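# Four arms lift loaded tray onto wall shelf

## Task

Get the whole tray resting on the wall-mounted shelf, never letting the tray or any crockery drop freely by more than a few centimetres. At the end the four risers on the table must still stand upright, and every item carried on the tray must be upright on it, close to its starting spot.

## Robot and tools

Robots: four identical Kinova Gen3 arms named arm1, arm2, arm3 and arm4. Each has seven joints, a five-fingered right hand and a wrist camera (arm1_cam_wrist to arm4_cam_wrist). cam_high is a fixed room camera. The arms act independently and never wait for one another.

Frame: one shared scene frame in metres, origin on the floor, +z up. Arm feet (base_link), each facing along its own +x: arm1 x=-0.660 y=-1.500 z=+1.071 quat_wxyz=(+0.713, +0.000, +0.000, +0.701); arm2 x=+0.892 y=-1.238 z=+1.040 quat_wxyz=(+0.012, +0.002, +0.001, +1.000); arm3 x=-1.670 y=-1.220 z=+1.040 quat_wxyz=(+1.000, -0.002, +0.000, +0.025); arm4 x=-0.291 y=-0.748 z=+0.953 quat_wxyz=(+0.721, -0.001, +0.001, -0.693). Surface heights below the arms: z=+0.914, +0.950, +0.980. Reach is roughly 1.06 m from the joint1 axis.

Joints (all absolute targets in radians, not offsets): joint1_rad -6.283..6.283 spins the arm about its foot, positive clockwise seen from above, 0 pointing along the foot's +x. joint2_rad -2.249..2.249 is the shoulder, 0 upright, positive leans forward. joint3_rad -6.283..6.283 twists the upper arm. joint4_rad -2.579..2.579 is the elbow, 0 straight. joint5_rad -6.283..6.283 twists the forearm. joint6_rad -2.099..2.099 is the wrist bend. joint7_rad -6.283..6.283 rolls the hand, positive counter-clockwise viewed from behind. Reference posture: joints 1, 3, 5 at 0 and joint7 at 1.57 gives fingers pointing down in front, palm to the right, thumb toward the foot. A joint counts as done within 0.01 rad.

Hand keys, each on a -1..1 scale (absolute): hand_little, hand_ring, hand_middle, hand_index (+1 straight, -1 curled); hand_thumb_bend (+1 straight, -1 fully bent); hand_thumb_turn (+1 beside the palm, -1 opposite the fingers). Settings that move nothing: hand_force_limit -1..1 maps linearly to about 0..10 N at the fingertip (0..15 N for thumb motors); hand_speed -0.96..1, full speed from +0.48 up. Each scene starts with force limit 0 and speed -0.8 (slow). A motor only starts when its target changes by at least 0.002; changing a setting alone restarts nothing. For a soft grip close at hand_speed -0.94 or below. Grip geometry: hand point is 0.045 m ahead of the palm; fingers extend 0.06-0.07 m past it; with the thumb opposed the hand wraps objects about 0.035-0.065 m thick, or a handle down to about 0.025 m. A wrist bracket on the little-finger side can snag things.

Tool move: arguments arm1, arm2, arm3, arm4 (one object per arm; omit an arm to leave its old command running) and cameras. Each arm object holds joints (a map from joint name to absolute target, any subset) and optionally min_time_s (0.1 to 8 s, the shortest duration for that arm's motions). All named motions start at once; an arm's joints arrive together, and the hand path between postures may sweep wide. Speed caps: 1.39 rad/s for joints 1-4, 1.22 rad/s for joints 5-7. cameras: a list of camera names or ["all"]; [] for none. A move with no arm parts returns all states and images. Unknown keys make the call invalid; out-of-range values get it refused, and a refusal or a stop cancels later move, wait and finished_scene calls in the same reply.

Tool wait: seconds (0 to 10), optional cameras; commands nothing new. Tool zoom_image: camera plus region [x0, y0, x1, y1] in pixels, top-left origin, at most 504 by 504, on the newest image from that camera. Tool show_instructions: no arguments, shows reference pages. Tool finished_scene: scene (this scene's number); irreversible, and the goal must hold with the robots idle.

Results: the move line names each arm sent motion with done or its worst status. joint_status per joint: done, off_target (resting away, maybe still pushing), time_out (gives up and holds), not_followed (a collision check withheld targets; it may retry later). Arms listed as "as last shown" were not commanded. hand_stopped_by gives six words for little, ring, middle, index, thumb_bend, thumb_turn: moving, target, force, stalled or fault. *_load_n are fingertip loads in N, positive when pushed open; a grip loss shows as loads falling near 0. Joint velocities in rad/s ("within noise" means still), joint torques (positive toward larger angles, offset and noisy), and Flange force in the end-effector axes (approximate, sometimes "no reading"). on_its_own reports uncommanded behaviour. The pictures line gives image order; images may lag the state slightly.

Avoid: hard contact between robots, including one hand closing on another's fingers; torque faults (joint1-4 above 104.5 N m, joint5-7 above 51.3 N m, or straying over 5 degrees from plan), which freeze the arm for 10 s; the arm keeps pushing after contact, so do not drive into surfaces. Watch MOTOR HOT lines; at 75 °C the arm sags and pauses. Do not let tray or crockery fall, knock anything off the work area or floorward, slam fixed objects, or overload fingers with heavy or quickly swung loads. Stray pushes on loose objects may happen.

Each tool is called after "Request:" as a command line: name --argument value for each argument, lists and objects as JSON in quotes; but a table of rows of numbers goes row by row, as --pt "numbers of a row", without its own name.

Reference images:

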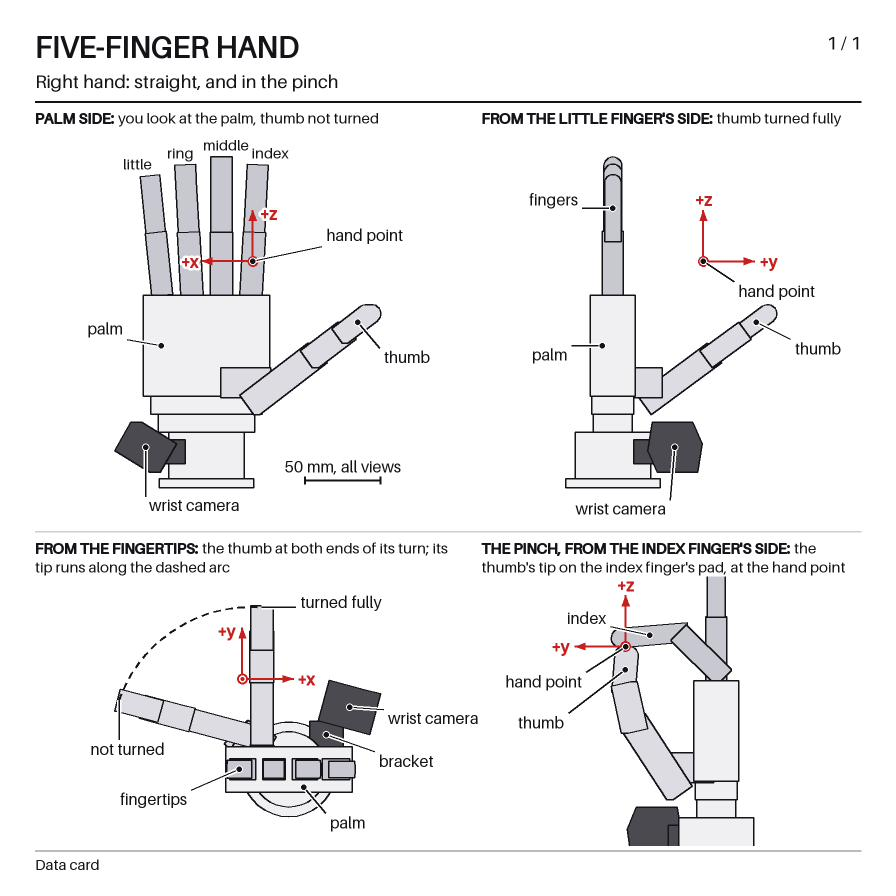

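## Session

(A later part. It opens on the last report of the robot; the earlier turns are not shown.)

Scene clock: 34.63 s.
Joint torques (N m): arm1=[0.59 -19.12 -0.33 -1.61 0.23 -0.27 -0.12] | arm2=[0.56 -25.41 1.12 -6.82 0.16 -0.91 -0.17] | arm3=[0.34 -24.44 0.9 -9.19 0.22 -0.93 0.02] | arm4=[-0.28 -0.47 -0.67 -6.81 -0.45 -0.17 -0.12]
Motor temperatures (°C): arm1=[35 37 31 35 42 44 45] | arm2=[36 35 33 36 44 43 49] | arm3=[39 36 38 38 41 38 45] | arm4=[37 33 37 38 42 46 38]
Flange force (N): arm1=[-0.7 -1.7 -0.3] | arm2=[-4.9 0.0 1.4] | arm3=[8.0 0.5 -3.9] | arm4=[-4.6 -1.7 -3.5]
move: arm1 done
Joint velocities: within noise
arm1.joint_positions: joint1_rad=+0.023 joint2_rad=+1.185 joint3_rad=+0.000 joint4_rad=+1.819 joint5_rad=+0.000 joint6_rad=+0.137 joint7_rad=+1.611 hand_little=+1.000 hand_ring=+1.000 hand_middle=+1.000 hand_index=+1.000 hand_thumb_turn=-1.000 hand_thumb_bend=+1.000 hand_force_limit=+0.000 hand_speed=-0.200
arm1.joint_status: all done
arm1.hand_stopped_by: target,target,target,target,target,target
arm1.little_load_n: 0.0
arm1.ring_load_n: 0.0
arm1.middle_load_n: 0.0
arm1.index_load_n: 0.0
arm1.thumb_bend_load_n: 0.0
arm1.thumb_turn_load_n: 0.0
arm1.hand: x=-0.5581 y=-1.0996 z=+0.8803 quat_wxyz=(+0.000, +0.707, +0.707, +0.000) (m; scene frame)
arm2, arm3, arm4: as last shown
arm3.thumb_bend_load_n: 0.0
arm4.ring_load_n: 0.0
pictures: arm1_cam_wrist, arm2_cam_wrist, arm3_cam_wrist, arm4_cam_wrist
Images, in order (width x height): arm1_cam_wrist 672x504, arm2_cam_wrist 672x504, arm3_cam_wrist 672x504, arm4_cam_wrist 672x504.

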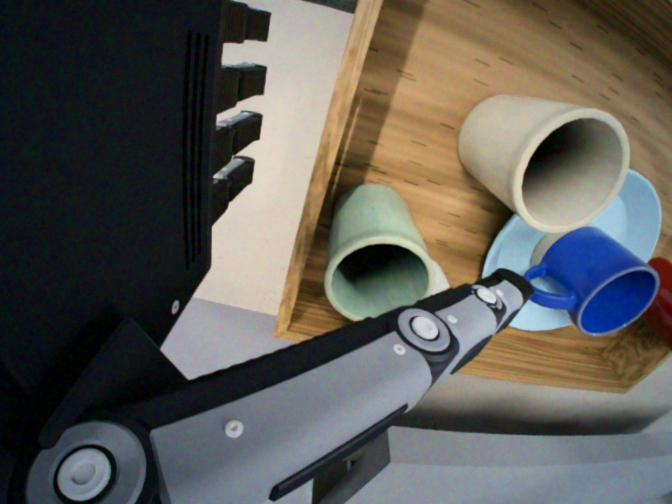

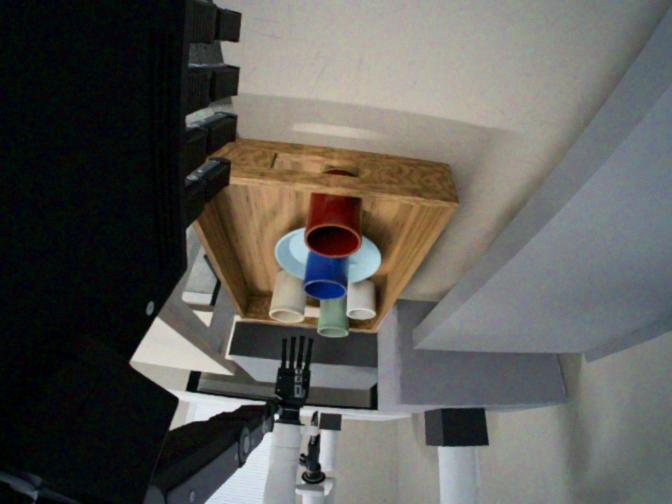

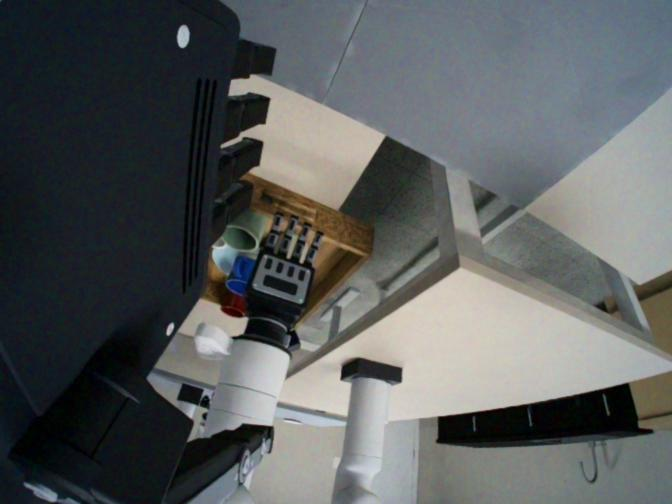

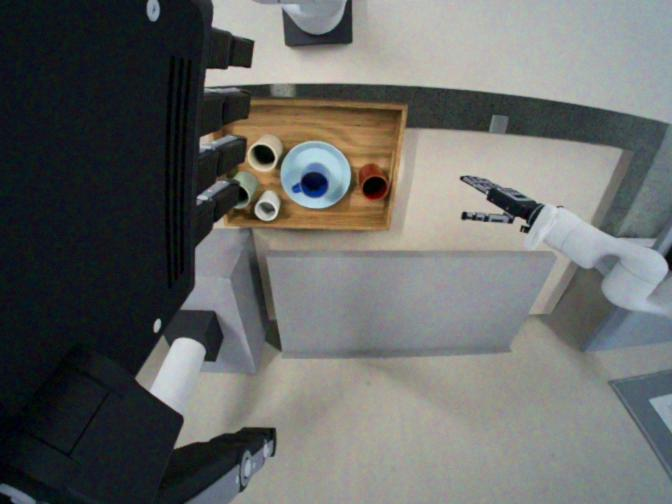

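Request:
move --arm1 '{"joints":{"joint1_rad":0.0295,"joint2_rad":1.2795,"joint4_rad":1.8143,"joint6_rad":0.0478,"joint7_rad":1.6174,"hand_thumb_bend":0.28,"hand_little":0.65,"hand_ring":0.65,"hand_middle":0.65,"hand_index":0.65,"hand_speed":-0.4},"min_time_s":3}' --cameras '["arm1_cam_wrist","arm3_cam_wrist"]'

Request:
zoom_image --camera "arm1_cam_wrist" --region '[200, 0, 600, 400]'

Request:
zoom_image --camera "arm3_cam_wrist" --region '[230, 160, 390, 280]'

Scene clock: 41.00 s.
Joint torques (N m): arm1=[0.56 -18.97 -0.32 -0.92 0.25 -0.25 -0.12] | arm2=[0.53 -25.42 1.13 -6.84 0.15 -0.92 -0.17] | arm3=[0.27 -24.41 0.87 -9.19 0.2 -0.95 0.03] | arm4=[-0.24 -0.42 -0.68 -6.81 -0.45 -0.15 -0.14]
Motor temperatures (°C): arm1=[35 37 31 35 42 44 45] | arm2=[36 36 33 36 44 43 49] | arm3=[39 36 38 38 41 38 45] | arm4=[37 33 37 38 42 46 38]
Flange force (N): arm1=[-0.8 -1.7 -0.5] | arm2=[-4.9 0.0 1.4] | arm3=[8.0 0.4 -4.0] | arm4=[-4.6 -1.8 -3.4]
move: arm1 done
Joint velocities: within noise
arm1.joint_positions: joint1_rad=+0.030 joint2_rad=+1.279 joint3_rad=+0.000 joint4_rad=+1.814 joint5_rad=+0.000 joint6_rad=+0.048 joint7_rad=+1.617 hand_little=+0.650 hand_ring=+0.650 hand_middle=+0.650 hand_index=+0.650 hand_thumb_turn=-1.000 hand_thumb_bend=+0.280 hand_force_limit=+0.000 hand_speed=-0.400
arm1.joint_status: all done
arm1.hand_stopped_by: target,target,target,target,target,target
arm1.little_load_n: 0.0
arm1.ring_load_n: 0.0
arm1.middle_load_n: 0.0
arm1.index_load_n: 0.0
arm1.thumb_bend_load_n: 0.0
arm1.thumb_turn_load_n: 0.0
arm1.hand: x=-0.5561 y=-1.1146 z=+0.8403 quat_wxyz=(+0.000, +0.707, +0.708, +0.000) (m; scene frame)
arm2, arm3, arm4: as last shown
arm3.middle_load_n: -0.5
pictures: arm1_cam_wrist, arm3_cam_wrist
Images, in order (width x height): arm1_cam_wrist 672x504, arm3_cam_wrist 672x504.

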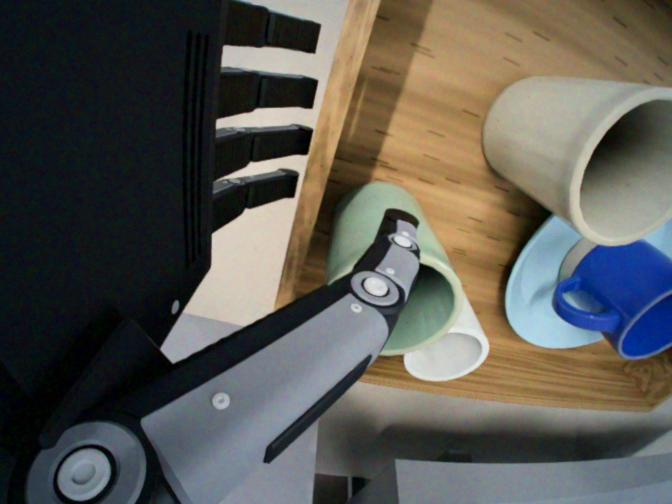

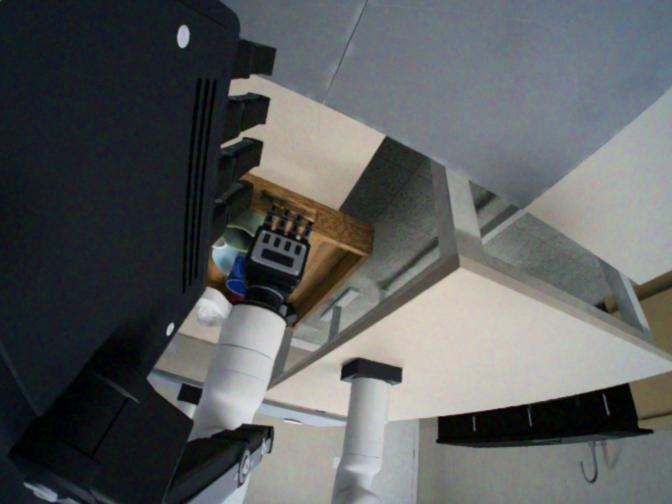

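Scaled by 1.260 from the camera's 672x504 image, which has a finer 960x720 frame.

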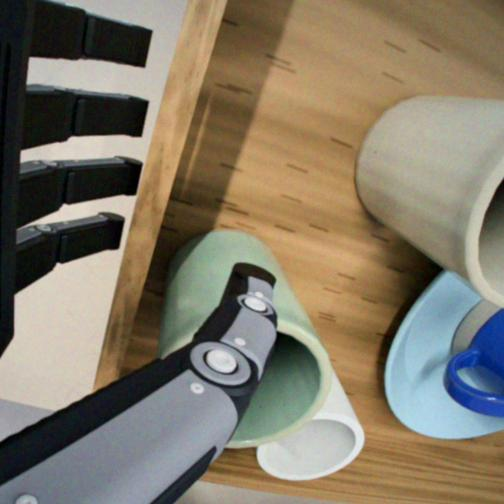

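Scaled by 3.150 from the camera's 672x504 image, which has a finer 960x720 frame.

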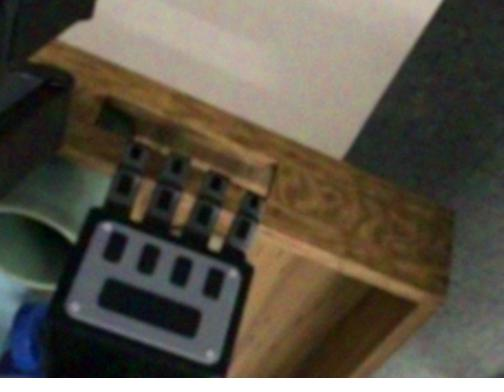

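Request:
move --arm4 '{"joints":{"joint7_rad":-3.13},"min_time_s":2}' --cameras '["arm4_cam_wrist"]'

Request:
zoom_image --camera "arm4_cam_wrist" --region '[200, 100, 500, 400]'

Scene clock: 44.37 s.
Joint torques (N m): arm1=[0.58 -18.94 -0.32 -0.95 0.23 -0.25 -0.12] | arm2=[0.54 -25.43 1.14 -6.85 0.17 -0.92 -0.15] | arm3=[0.33 -24.4 0.88 -9.23 0.16 -0.9 0.05] | arm4=[-0.33 -0.37 -0.74 -6.8 -0.39 -0.13 -0.14]
Motor temperatures (°C): arm1=[35 37 31 35 42 44 45] | arm2=[36 36 33 36 44 43 49] | arm3=[39 36 38 38 41 38 45] | arm4=[37 33 36 38 42 46 38]
Flange force (N): arm1=[-0.9 -1.7 -0.6] | arm2=[-4.8 0.0 1.4] | arm3=[8.4 0.6 -4.1] | arm4=[-2.9 3.9 -3.3]
move: arm4 done
Joint velocities: within noise
arm1, arm2, arm3: as last shown
arm3.middle_load_n: 0.0
arm4.joint_positions: joint1_rad=+0.050 joint2_rad=-0.455 joint3_rad=+0.000 joint4_rad=+1.504 joint5_rad=+0.000 joint6_rad=+1.983 joint7_rad=-3.130 hand_little=+1.000 hand_ring=+1.000 hand_middle=+1.000 hand_index=+1.000 hand_thumb_turn=+1.000 hand_thumb_bend=+1.000 hand_force_limit=+0.000 hand_speed=-0.800
arm4.joint_status: all done
arm4.hand_stopped_by: target,target,target,target,target,target
arm4.little_load_n: 0.0
arm4.ring_load_n: 0.0
arm4.middle_load_n: 0.0
arm4.index_load_n: 0.0
arm4.thumb_bend_load_n: 0.0
arm4.thumb_turn_load_n: 0.0
arm4.hand: x=-0.3457 y=-0.9305 z=+1.4593 quat_wxyz=(-0.055, -0.998, -0.001, +0.002) (m; scene frame)
pictures: arm4_cam_wrist
Images, in order (width x height): arm4_cam_wrist 672x504.

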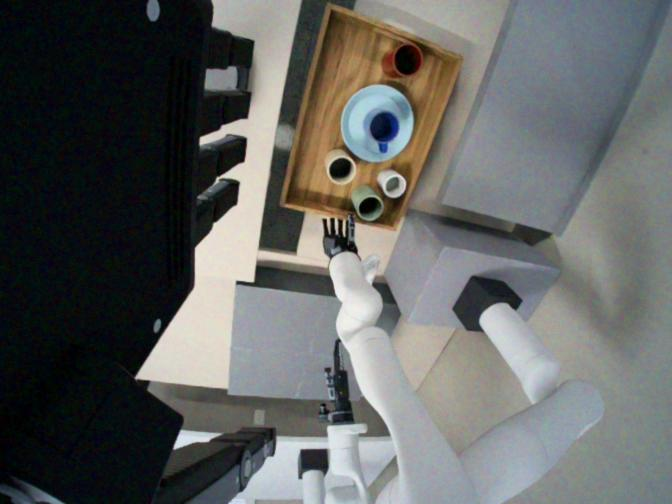

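Scaled by 1.680 from the camera's 672x504 image, which has a finer 960x720 frame.

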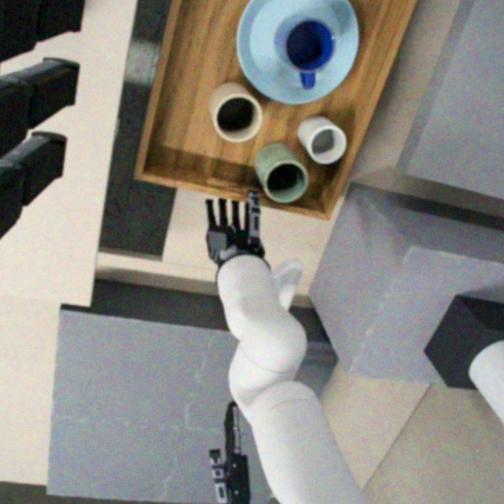

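Request:
zoom_image --camera "arm4_cam_wrist" --region '[300, 160, 420, 270]'

Scaled by 4.200 from the camera's 672x504 image, which has a finer 960x720 frame.

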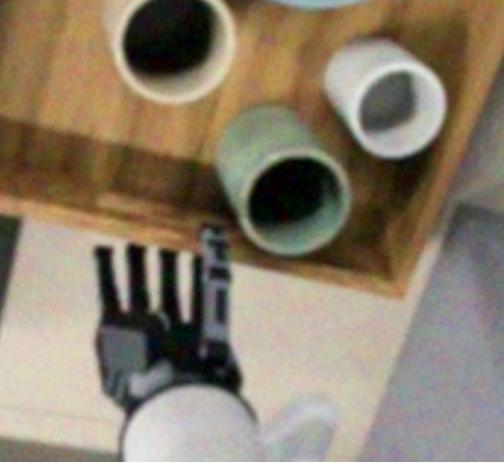

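Request:
move --arm1 '{"joints":{"joint2_rad":1.3767,"joint4_rad":1.7483,"joint6_rad":0.0166},"min_time_s":3}' --cameras '["arm1_cam_wrist","arm3_cam_wrist","arm4_cam_wrist"]'

Request:
zoom_image --camera "arm1_cam_wrist" --region '[200, 0, 600, 400]'

Request:
zoom_image --camera "arm3_cam_wrist" --region '[230, 160, 390, 280]'

Request:
zoom_image --camera "arm4_cam_wrist" --region '[300, 160, 420, 270]'

Scene clock: 48.00 s.
Joint torques (N m): arm1=[0.55 -19.14 -0.28 -0.69 0.24 -0.27 -0.13] | arm2=[0.54 -25.38 1.13 -6.83 0.18 -0.9 -0.16] | arm3=[0.32 -24.4 0.85 -9.21 0.17 -0.95 0.03] | arm4=[-0.27 -0.43 -0.75 -6.78 -0.4 -0.12 -0.08]
Motor temperatures (°C): arm1=[35 37 31 35 42 44 45] | arm2=[36 36 33 36 44 43 49] | arm3=[39 37 38 38 41 38 45] | arm4=[37 33 36 38 42 46 38]
Flange force (N): arm1=[-0.8 -1.6 -0.7] | arm2=[-4.7 0.0 1.3] | arm3=[8.1 0.5 -4.1] | arm4=[-2.8 4.1 -3.4]
move: arm1 done
Joint velocities: within noise
arm1.joint_positions: joint1_rad=+0.030 joint2_rad=+1.377 joint3_rad=+0.000 joint4_rad=+1.748 joint5_rad=+0.000 joint6_rad=+0.017 joint7_rad=+1.617 hand_little=+0.650 hand_ring=+0.650 hand_middle=+0.650 hand_index=+0.650 hand_thumb_turn=-1.000 hand_thumb_bend=+0.280 hand_force_limit=+0.000 hand_speed=-0.400
arm1.joint_status: all done
arm1.hand_stopped_by: target,target,target,target,target,target
arm1.little_load_n: 0.0
arm1.ring_load_n: 0.0
arm1.middle_load_n: 0.0
arm1.index_load_n: 0.0
arm1.thumb_bend_load_n: 0.0
arm1.thumb_turn_load_n: 0.0
arm1.hand: x=-0.5561 y=-1.1146 z=+0.8003 quat_wxyz=(+0.000, +0.707, +0.708, +0.000) (m; scene frame)
arm2, arm3, arm4: as last shown
pictures: arm1_cam_wrist, arm3_cam_wrist, arm4_cam_wrist
Images, in order (width x height): arm1_cam_wrist 672x504, arm3_cam_wrist 672x504, arm4_cam_wrist 672x504.

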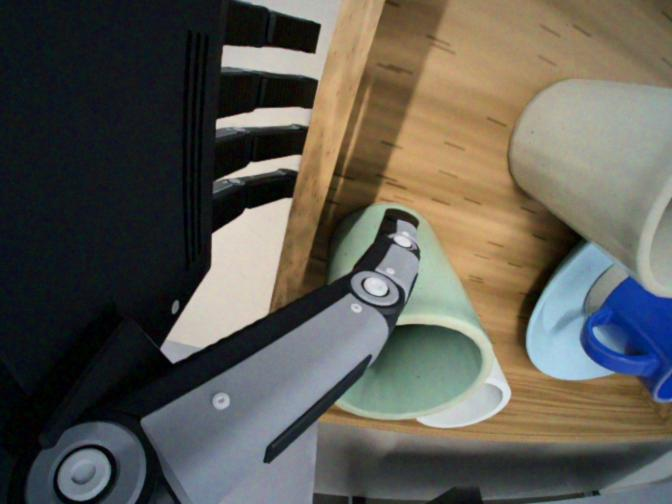

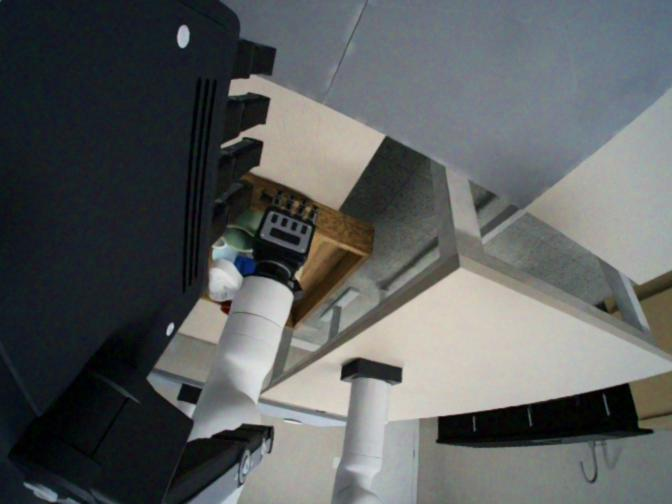

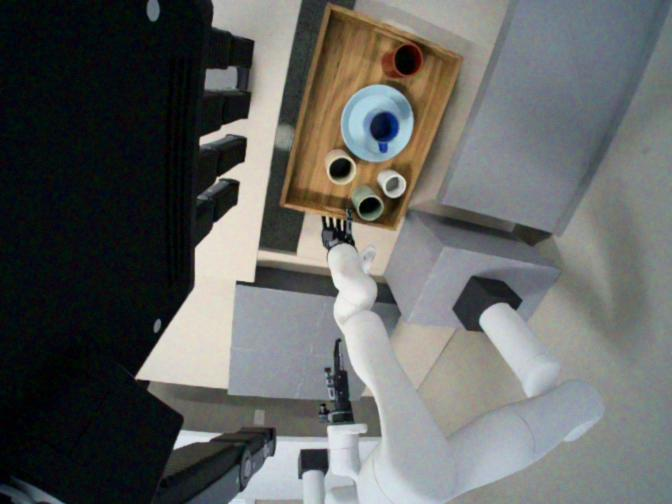

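Scaled by 1.260 from the camera's 672x504 image, which has a finer 960x720 frame.

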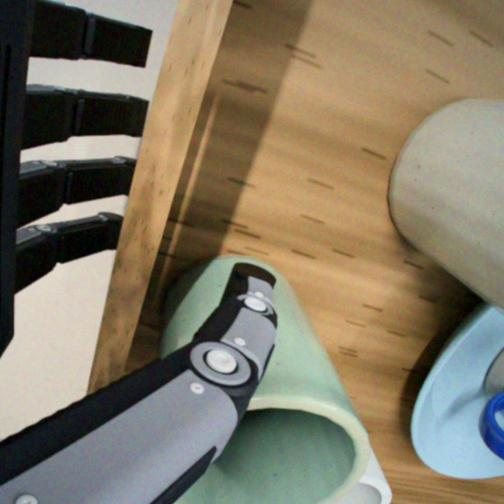

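Scaled by 3.150 from the camera's 672x504 image, which has a finer 960x720 frame.

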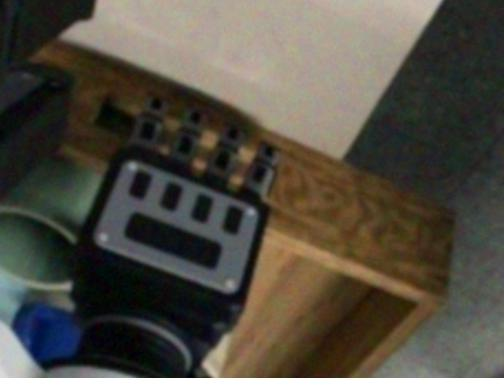

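Scaled by 4.200 from the camera's 672x504 image, which has a finer 960x720 frame.

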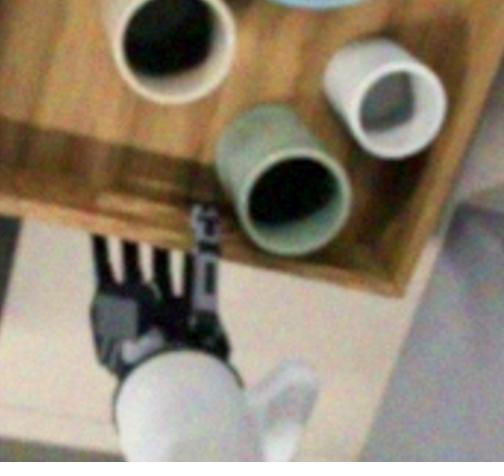

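Request:
zoom_image --camera "arm3_cam_wrist" --region '[255, 180, 335, 240]'

Scaled by 6.300 from the camera's 672x504 image, which has a finer 960x720 frame.

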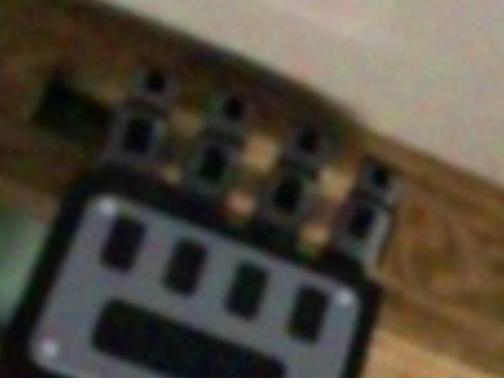

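Request:
move --arm1 '{"joints":{"joint1_rad":0.0305,"joint2_rad":1.3767,"joint4_rad":1.7769,"joint6_rad":-0.012,"joint7_rad":1.6185,"hand_thumb_bend":0.14,"hand_speed":-0.2},"min_time_s":2}' --cameras '["arm1_cam_wrist","arm3_cam_wrist","arm4_cam_wrist"]'

Request:
zoom_image --camera "arm3_cam_wrist" --region '[255, 180, 335, 240]'

Request:
zoom_image --camera "arm4_cam_wrist" --region '[300, 160, 420, 270]'

Request:
zoom_image --camera "arm1_cam_wrist" --region '[200, 0, 600, 400]'

Scene clock: 50.90 s.
Joint torques (N m): arm1=[0.51 -18.95 -0.33 -0.48 0.23 -0.28 -0.12] | arm2=[0.52 -25.4 1.11 -6.82 0.17 -0.91 -0.15] | arm3=[0.3 -24.41 0.88 -9.2 0.2 -0.94 0.01] | arm4=[-0.24 -0.47 -0.67 -6.8 -0.37 -0.12 -0.09]
Motor temperatures (°C): arm1=[35 37 31 34 42 44 45] | arm2=[36 36 33 36 44 43 49] | arm3=[38 37 38 38 41 38 45] | arm4=[37 33 36 38 42 46 38]
Flange force (N): arm1=[-0.8 -1.5 -0.6] | arm2=[-4.9 0.0 1.4] | arm3=[8.1 0.5 -4.0] | arm4=[-2.6 4.2 -3.4]
move: arm1 done
Joint velocities: within noise
arm1.joint_positions: joint1_rad=+0.030 joint2_rad=+1.377 joint3_rad=+0.000 joint4_rad=+1.777 joint5_rad=+0.000 joint6_rad=-0.012 joint7_rad=+1.618 hand_little=+0.650 hand_ring=+0.650 hand_middle=+0.650 hand_index=+0.650 hand_thumb_turn=-1.000 hand_thumb_bend=+0.140 hand_force_limit=+0.000 hand_speed=-0.200
arm1.joint_status: all done
arm1.hand_stopped_by: target,target,target,target,target,target
arm1.little_load_n: 0.0
arm1.ring_load_n: 0.0
arm1.middle_load_n: 0.0
arm1.index_load_n: 0.0
arm1.thumb_bend_load_n: 0.0
arm1.thumb_turn_load_n: 0.5
arm1.hand: x=-0.5561 y=-1.1236 z=+0.8002 quat_wxyz=(+0.000, +0.707, +0.708, +0.000) (m; scene frame)
arm2, arm3, arm4: as last shown
pictures: arm1_cam_wrist, arm3_cam_wrist, arm4_cam_wrist
Images, in order (width x height): arm1_cam_wrist 672x504, arm3_cam_wrist 672x504, arm4_cam_wrist 672x504.

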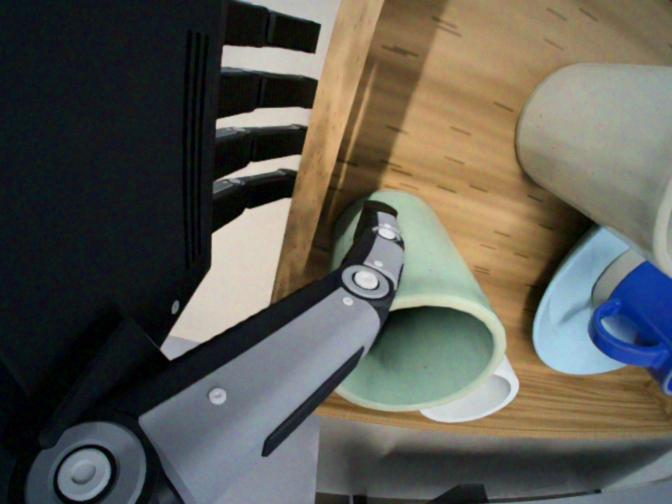

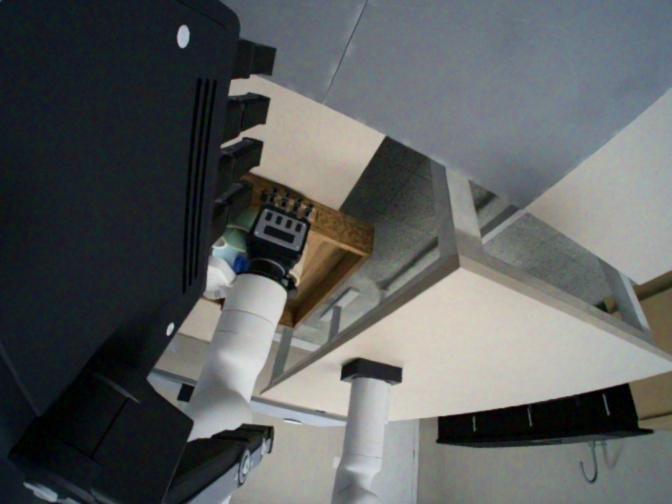

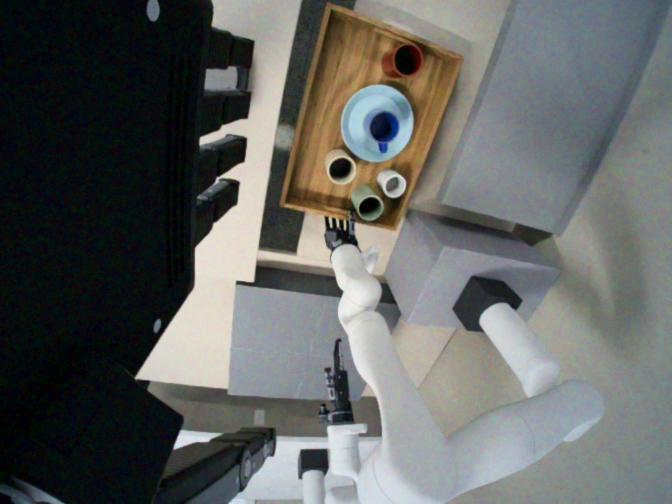

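Scaled by 6.300 from the camera's 672x504 image, which has a finer 960x720 frame.

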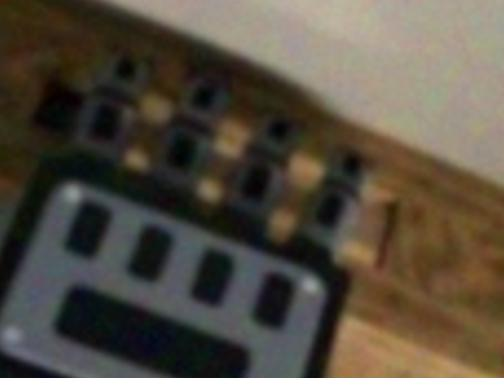

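Scaled by 4.200 from the camera's 672x504 image, which has a finer 960x720 frame.

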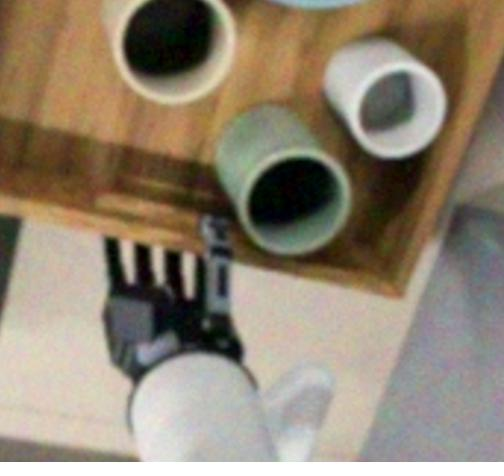

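Scaled by 1.260 from the camera's 672x504 image, which has a finer 960x720 frame.

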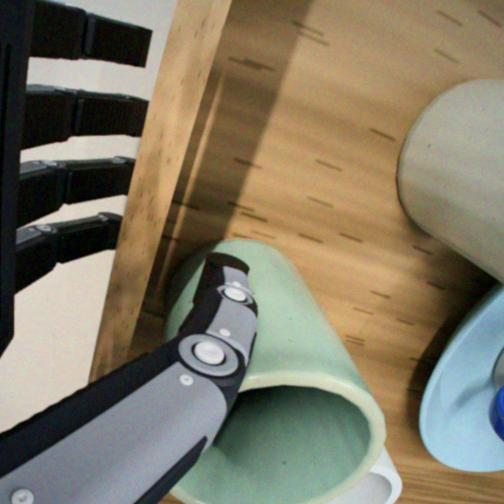

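Request:
move --arm1 '{"joints":{"hand_little":0.3,"hand_ring":0.3,"hand_middle":0.3,"hand_index":0.3,"hand_speed":-0.88,"hand_force_limit":-0.5}}' --cameras '["arm1_cam_wrist","arm3_cam_wrist","arm4_cam_wrist"]'

Request:
zoom_image --camera "arm3_cam_wrist" --region '[255, 180, 335, 240]'

Request:
zoom_image --camera "arm1_cam_wrist" --region '[200, 0, 600, 400]'

Scene clock: 52.67 s.
Joint torques (N m): arm1=[3.66 -22.24 4.96 0.53 0.12 0.23 -0.19] | arm2=[0.52 -25.41 1.12 -6.82 0.16 -0.93 -0.16] | arm3=[0.31 -24.37 0.9 -9.16 0.17 -0.93 0.04] | arm4=[-0.23 -0.45 -0.83 -6.84 -0.44 -0.13 -0.1]
Motor temperatures (°C): arm1=[35 37 31 34 42 44 45] | arm2=[36 36 33 36 44 43 49] | arm3=[38 37 38 38 41 38 45] | arm4=[37 33 36 38 42 46 38]
Flange force (N): arm1=[1.0 -8.9 9.5] | arm2=[-5.0 0.0 1.4] | arm3=[8.0 0.5 -4.0] | arm4=[-3.2 4.0 -3.2]
move: arm1 off_target
Joint velocities: within noise
arm1.joint_positions: joint1_rad=+0.030 joint2_rad=+1.377 joint3_rad=+0.000 joint4_rad=+1.777 joint5_rad=+0.000 joint6_rad=-0.012 joint7_rad=+1.619 hand_little=+0.340 hand_ring=+0.351 hand_middle=+0.630 hand_index=+0.373 hand_thumb_turn=-1.000 hand_thumb_bend=+0.140 hand_force_limit=-0.500 hand_speed=-0.880
arm1.joint_status: hand_little off_target (ended at +0.340, target +0.300); hand_ring off_target (ended at +0.351, target +0.300); hand_middle off_target (ended at +0.630, target +0.300); hand_index off_target (ended at +0.373, target +0.300); the others done
arm1.hand_stopped_by: force,force,force,force,target,target
arm1.little_load_n: 3.0
arm1.ring_load_n: 5.5
arm1.middle_load_n: 1.5
arm1.index_load_n: 3.5
arm1.thumb_bend_load_n: 0.0
arm1.thumb_turn_load_n: 0.0
arm1.hand: x=-0.5561 y=-1.1236 z=+0.8002 quat_wxyz=(+0.000, +0.707, +0.708, +0.000) (m; scene frame)
arm2.joint_positions: joint1_rad=+0.147 joint2_rad=+1.347 joint3_rad=+0.000 joint4_rad=+0.763 joint5_rad=+0.000 joint6_rad=+0.595 joint7_rad=-1.570 hand_little=+1.000 hand_ring=+1.000 hand_middle=+1.000 hand_index=+1.000 hand_thumb_turn=+1.000 hand_thumb_bend=+1.000 hand_force_limit=+0.000 hand_speed=-0.800
arm2.joint_status: not commanded
arm2.hand_stopped_by: target,target,target,target,target,target
arm2.little_load_n: 0.0
arm2.ring_load_n: 0.0
arm2.middle_load_n: 0.0
arm2.index_load_n: 0.0
arm2.thumb_bend_load_n: 0.0
arm2.thumb_turn_load_n: 0.0
arm2.hand: x=+0.0540 y=-1.1293 z=+0.9813 quat_wxyz=(-0.017, +0.972, -0.083, -0.218) (m; scene frame)
arm3, arm4: as last shown
arm3.thumb_bend_load_n: -0.5
arm4.thumb_turn_load_n: -0.5
pictures: arm1_cam_wrist, arm3_cam_wrist, arm4_cam_wrist
Images, in order (width x height): arm1_cam_wrist 672x504, arm3_cam_wrist 672x504, arm4_cam_wrist 672x504.

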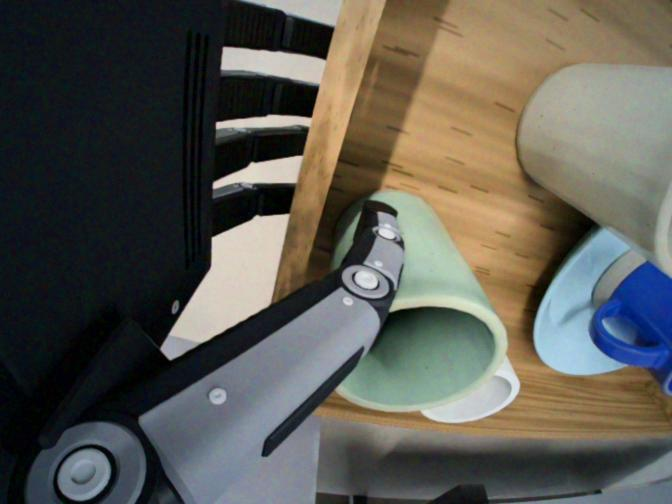

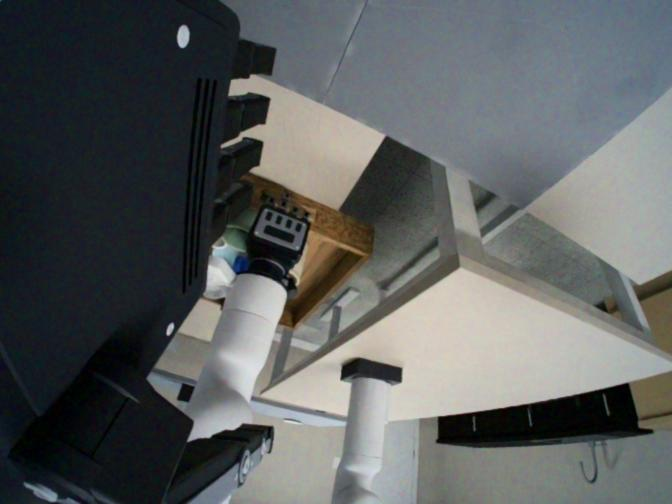

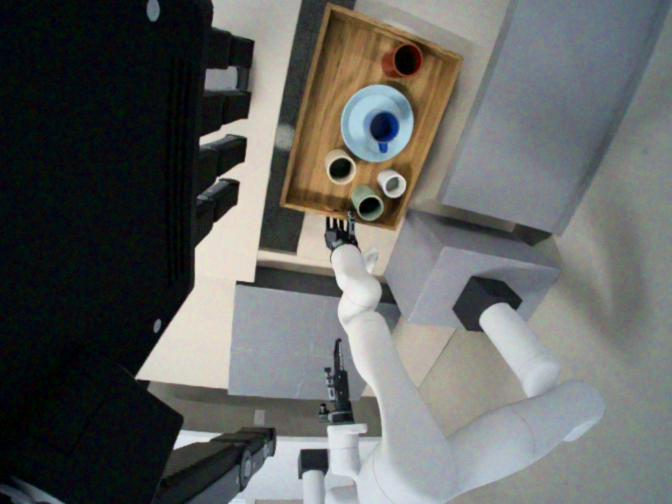

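Scaled by 6.300 from the camera's 672x504 image, which has a finer 960x720 frame.

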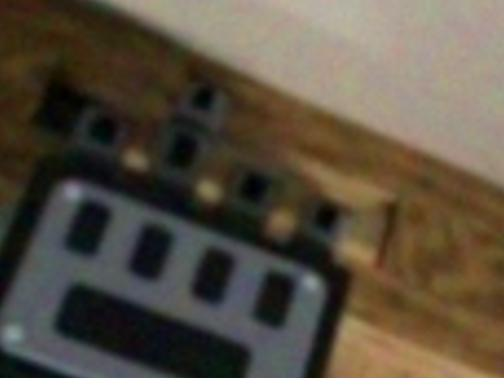

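Scaled by 1.260 from the camera's 672x504 image, which has a finer 960x720 frame.

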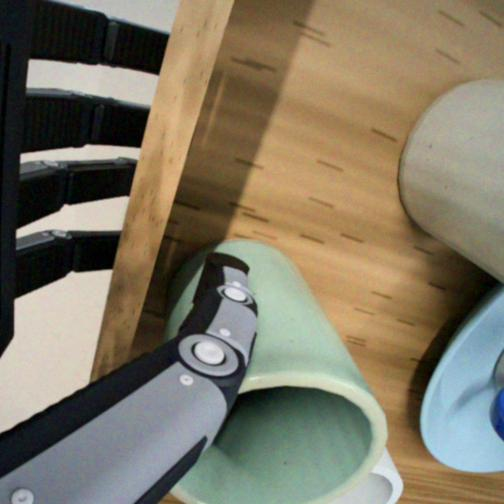

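Request:
move --arm1 '{"joints":{"hand_little":0.65,"hand_ring":0.65,"hand_middle":0.8,"hand_index":0.65,"hand_speed":-0.6}}'

Request:
move --arm1 '{"joints":{"joint2_rad":1.3645,"joint4_rad":1.7858,"joint6_rad":-0.0087},"min_time_s":1}'

Request:
move --arm1 '{"joints":{"hand_little":0.44,"hand_ring":0.44,"hand_middle":0.45,"hand_index":0.44,"hand_speed":-0.85}}' --cameras '["arm3_cam_wrist"]'

Request:
zoom_image --camera "arm3_cam_wrist" --region '[255, 180, 335, 240]'

Scene clock: 55.03 s.
Joint torques (N m): arm1=[0.55 -19.02 -0.27 -0.46 0.25 -0.28 -0.13] | arm2=[0.54 -25.43 1.14 -6.84 0.16 -0.89 -0.15] | arm3=[0.33 -24.37 0.86 -9.21 0.17 -0.93 0.04] | arm4=[-0.24 -0.43 -0.67 -6.82 -0.38 -0.08 -0.12]
Motor temperatures (°C): arm1=[35 37 31 34 42 44 45] | arm2=[36 36 33 36 44 43 49] | arm3=[38 37 38 38 41 38 45] | arm4=[37 33 36 38 42 46 38]
Flange force (N): arm1=[-0.8 -1.6 -0.4] | arm2=[-4.7 0.0 1.4] | arm3=[8.2 0.6 -4.1] | arm4=[-2.7 4.1 -3.1]
move: arm1 done
Joint velocities: within noise
arm1.joint_positions: joint1_rad=+0.030 joint2_rad=+1.377 joint3_rad=+0.000 joint4_rad=+1.777 joint5_rad=+0.000 joint6_rad=-0.012 joint7_rad=+1.618 hand_little=+0.650 hand_ring=+0.650 hand_middle=+0.800 hand_index=+0.650 hand_thumb_turn=-1.000 hand_thumb_bend=+0.140 hand_force_limit=-0.500 hand_speed=-0.600
arm1.joint_status: all done
arm1.hand_stopped_by: target,target,target,target,target,target
arm1.little_load_n: 0.0
arm1.ring_load_n: 0.0
arm1.middle_load_n: 0.0
arm1.index_load_n: 0.0
arm1.thumb_bend_load_n: 0.0
arm1.thumb_turn_load_n: 0.0
arm1.hand: x=-0.5561 y=-1.1236 z=+0.8003 quat_wxyz=(+0.000, +0.707, +0.708, +0.000) (m; scene frame)
arm2, arm4: as last shown
arm2.ring_load_n: 0.5
arm2.middle_load_n: -0.5
arm3.joint_positions: joint1_rad=-0.090 joint2_rad=+1.100 joint3_rad=+0.000 joint4_rad=+1.050 joint5_rad=+0.000 joint6_rad=+0.555 joint7_rad=-1.570 hand_little=+1.000 hand_ring=+1.000 hand_middle=+1.000 hand_index=+1.000 hand_thumb_turn=+1.000 hand_thumb_bend=+1.000 hand_force_limit=+0.000 hand_speed=-0.800
arm3.joint_status: not commanded
arm3.hand_stopped_by: target,target,target,target,target,target
arm3.little_load_n: 0.0
arm3.ring_load_n: 0.0
arm3.middle_load_n: 0.0
arm3.index_load_n: 0.0
arm3.thumb_bend_load_n: 0.0
arm3.thumb_turn_load_n: 0.0
arm3.hand: x=-0.8810 y=-1.0726 z=+1.0634 quat_wxyz=(-0.216, +0.069, -0.974, -0.013) (m; scene frame)
arm4.thumb_turn_load_n: 0.0
pictures: none

Scene clock: 56.30 s.
Joint torques (N m): arm1=[0.57 -18.95 -0.3 -0.54 0.21 -0.28 -0.12] | arm2=[0.52 -25.4 1.17 -6.83 0.14 -0.91 -0.16] | arm3=[0.37 -24.38 0.89 -9.25 0.18 -0.96 0.04] | arm4=[-0.18 -0.47 -0.69 -6.78 -0.38 -0.12 -0.12]
Motor temperatures (°C): arm1=[35 37 31 34 42 44 45] | arm2=[36 36 33 36 44 43 49] | arm3=[38 37 38 38 41 38 45] | arm4=[37 33 36 38 42 46 38]
Flange force (N): arm1=[-0.9 -1.7 -0.6] | arm2=[-4.8 -0.1 1.3] | arm3=[8.3 0.6 -4.2] | arm4=[-2.8 4.2 -3.4]
move: arm1 done
Joint velocities: within noise
arm1.joint_positions: joint1_rad=+0.030 joint2_rad=+1.365 joint3_rad=+0.000 joint4_rad=+1.786 joint5_rad=+0.000 joint6_rad=-0.009 joint7_rad=+1.618 hand_little=+0.650 hand_ring=+0.650 hand_middle=+0.800 hand_index=+0.650 hand_thumb_turn=-1.000 hand_thumb_bend=+0.140 hand_force_limit=-0.500 hand_speed=-0.600
arm1.joint_status: all done
arm1.hand_stopped_by: target,target,target,target,target,target
arm1.little_load_n: 0.0
arm1.ring_load_n: 0.0
arm1.middle_load_n: 0.0
arm1.index_load_n: 0.0
arm1.thumb_bend_load_n: 0.0
arm1.thumb_turn_load_n: 0.0
arm1.hand: x=-0.5561 y=-1.1236 z=+0.8053 quat_wxyz=(+0.000, +0.707, +0.708, +0.000) (m; scene frame)
arm2, arm3, arm4: as last shown
arm2.middle_load_n: 0.0
arm3.thumb_bend_load_n: -0.5
pictures: none

Scene clock: 57.63 s.
Joint torques (N m): arm1=[1.38 -20.55 1.36 -0.46 0.32 -0.23 -0.03] | arm2=[0.55 -25.42 1.11 -6.81 0.16 -0.91 -0.16] | arm3=[0.37 -24.43 0.94 -9.22 0.2 -0.91 0.01] | arm4=[-0.25 -0.47 -0.75 -6.76 -0.41 -0.15 -0.11]
Motor temperatures (°C): arm1=[35 37 31 34 42 44 45] | arm2=[36 36 33 36 44 43 49] | arm3=[38 37 38 38 41 38 45] | arm4=[37 33 36 38 42 46 38]
Flange force (N): arm1=[-0.8 -3.9 3.4] | arm2=[-5.0 0.0 1.5] | arm3=[8.2 0.5 -4.0] | arm4=[-3.0 4.2 -3.6]
move: arm1 done
Joint velocities: within noise
arm1.joint_positions: joint1_rad=+0.030 joint2_rad=+1.365 joint3_rad=+0.000 joint4_rad=+1.786 joint5_rad=+0.000 joint6_rad=-0.009 joint7_rad=+1.618 hand_little=+0.440 hand_ring=+0.440 hand_middle=+0.450 hand_index=+0.444 hand_thumb_turn=-1.000 hand_thumb_bend=+0.140 hand_force_limit=-0.500 hand_speed=-0.850
arm1.joint_status: all done
arm1.hand_stopped_by: target,target,target,force,target,target
arm1.little_load_n: 0.0
arm1.ring_load_n: 0.0
arm1.middle_load_n: 0.0
arm1.index_load_n: 4.0
arm1.thumb_bend_load_n: 0.0
arm1.thumb_turn_load_n: 0.0
arm1.hand: x=-0.5561 y=-1.1236 z=+0.8053 quat_wxyz=(+0.000, +0.707, +0.708, +0.000) (m; scene frame)
arm2, arm3, arm4: as last shown
arm2.ring_load_n: 0.0
arm3.thumb_bend_load_n: 0.0
pictures: arm3_cam_wrist
Images, in order (width x height): arm3_cam_wrist 672x504.

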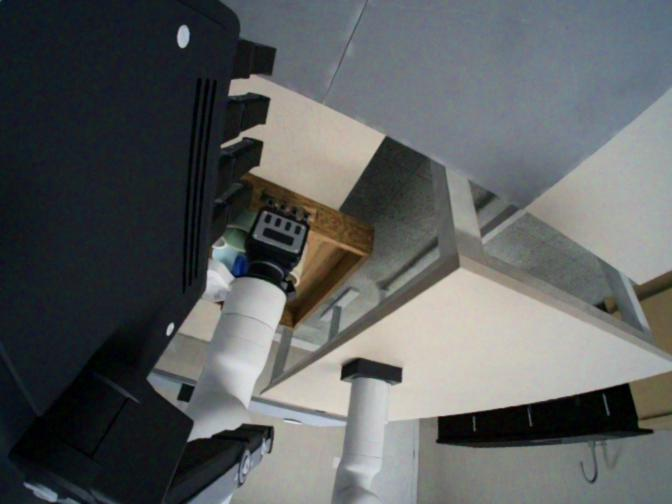

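Scaled by 6.300 from the camera's 672x504 image, which has a finer 960x720 frame.

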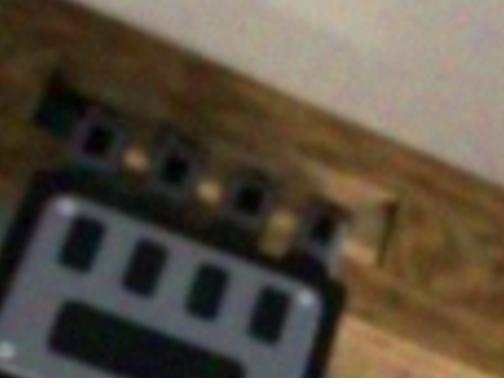

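Request:
move --arm1 '{"joints":{"joint2_rad":1.3816,"joint4_rad":1.7733,"joint6_rad":-0.0133},"min_time_s":1.5}'

Request:
move --arm1 '{"joints":{"hand_little":0.32,"hand_ring":0.32,"hand_middle":0.32,"hand_index":0.33,"hand_speed":-0.86}}'

Scene clock: 59.63 s.
Joint torques (N m): arm1=[0.56 -18.94 -0.32 -0.5 0.22 -0.25 -0.1] | arm2=[0.52 -25.41 1.14 -6.82 0.14 -0.91 -0.15] | arm3=[0.32 -24.43 0.85 -9.2 0.17 -0.96 0.03] | arm4=[-0.25 -0.36 -0.72 -6.84 -0.37 -0.12 -0.14]
Motor temperatures (°C): arm1=[35 37 31 34 42 44 45] | arm2=[36 36 33 36 44 43 49] | arm3=[38 37 38 38 40 38 45] | arm4=[37 33 36 38 42 46 38]
Flange force (N): arm1=[-1.0 -1.7 -0.7] | arm2=[-4.9 0.0 1.4] | arm3=[7.9 0.5 -4.0] | arm4=[-2.9 3.9 -3.1]
move: arm1 done
Joint velocities: within noise
arm1.joint_positions: joint1_rad=+0.030 joint2_rad=+1.382 joint3_rad=+0.000 joint4_rad=+1.773 joint5_rad=+0.000 joint6_rad=-0.013 joint7_rad=+1.618 hand_little=+0.440 hand_ring=+0.440 hand_middle=+0.450 hand_index=+0.444 hand_thumb_turn=-1.000 hand_thumb_bend=+0.140 hand_force_limit=-0.500 hand_speed=-0.850
arm1.joint_status: all done
arm1.hand_stopped_by: target,target,target,force,target,target
arm1.little_load_n: 0.0
arm1.ring_load_n: 0.0
arm1.middle_load_n: 0.0
arm1.index_load_n: 0.0
arm1.thumb_bend_load_n: 0.0
arm1.thumb_turn_load_n: 0.0
arm1.hand: x=-0.5561 y=-1.1236 z=+0.7982 quat_wxyz=(+0.000, +0.707, +0.708, +0.000) (m; scene frame)
arm2, arm3, arm4: as last shown
arm2.middle_load_n: 0.5
arm2.index_load_n: -0.5
pictures: none

Scene clock: 60.43 s.
Joint torques (N m): arm1=[2 -21.62 2.19 0.13 0.19 0.02 -0.15] | arm2=[0.54 -25.43 1.12 -6.84 0.17 -0.89 -0.17] | arm3=[0.35 -24.39 0.89 -9.24 0.19 -0.94 0.03] | arm4=[-0.25 -0.39 -0.73 -6.76 -0.37 -0.08 -0.12]
Motor temperatures (°C): arm1=[35 37 31 34 42 44 45] | arm2=[36 36 33 36 44 43 49] | arm3=[38 37 38 38 40 38 45] | arm4=[37 33 36 38 42 46 38]
Flange force (N): arm1=[0.2 -5.0 7.1] | arm2=[-4.7 0.0 1.4] | arm3=[8.3 0.6 -4.1] | arm4=[-2.8 4.1 -3.3]
move: arm1 off_target
Joint velocities: within noise
arm1.joint_positions: joint1_rad=+0.030 joint2_rad=+1.382 joint3_rad=+0.000 joint4_rad=+1.773 joint5_rad=+0.000 joint6_rad=-0.013 joint7_rad=+1.618 hand_little=+0.320 hand_ring=+0.325 hand_middle=+0.335 hand_index=+0.355 hand_thumb_turn=-1.000 hand_thumb_bend=+0.140 hand_force_limit=-0.500 hand_speed=-0.860
arm1.joint_status: hand_index off_target (ended at +0.355, target +0.330); the others done
arm1.hand_stopped_by: target,force,force,force,target,target
arm1.little_load_n: 0.5
arm1.ring_load_n: 4.0
arm1.middle_load_n: 3.5
arm1.index_load_n: 1.0
arm1.thumb_bend_load_n: 0.0
arm1.thumb_turn_load_n: 0.0
arm1.hand: x=-0.5561 y=-1.1237 z=+0.7982 quat_wxyz=(+0.000, +0.707, +0.708, +0.000) (m; scene frame)
arm2, arm3: as last shown
arm2.middle_load_n: 0.0
arm2.index_load_n: 0.0
arm3.thumb_bend_load_n: -0.5
arm4.joint_positions: joint1_rad=+0.050 joint2_rad=-0.455 joint3_rad=+0.000 joint4_rad=+1.504 joint5_rad=+0.000 joint6_rad=+1.983 joint7_rad=-3.130 hand_little=+1.000 hand_ring=+1.000 hand_middle=+1.000 hand_index=+1.000 hand_thumb_turn=+1.000 hand_thumb_bend=+1.000 hand_force_limit=+0.000 hand_speed=-0.800
arm4.joint_status: not commanded
arm4.hand_stopped_by: target,target,target,target,target,target
arm4.little_load_n: 0.0
arm4.ring_load_n: 0.0
arm4.middle_load_n: 0.0
arm4.index_load_n: 0.0
arm4.thumb_bend_load_n: 0.0
arm4.thumb_turn_load_n: 0.0
arm4.hand: x=-0.3457 y=-0.9305 z=+1.4593 quat_wxyz=(-0.055, -0.998, -0.001, +0.002) (m; scene frame)
pictures: none


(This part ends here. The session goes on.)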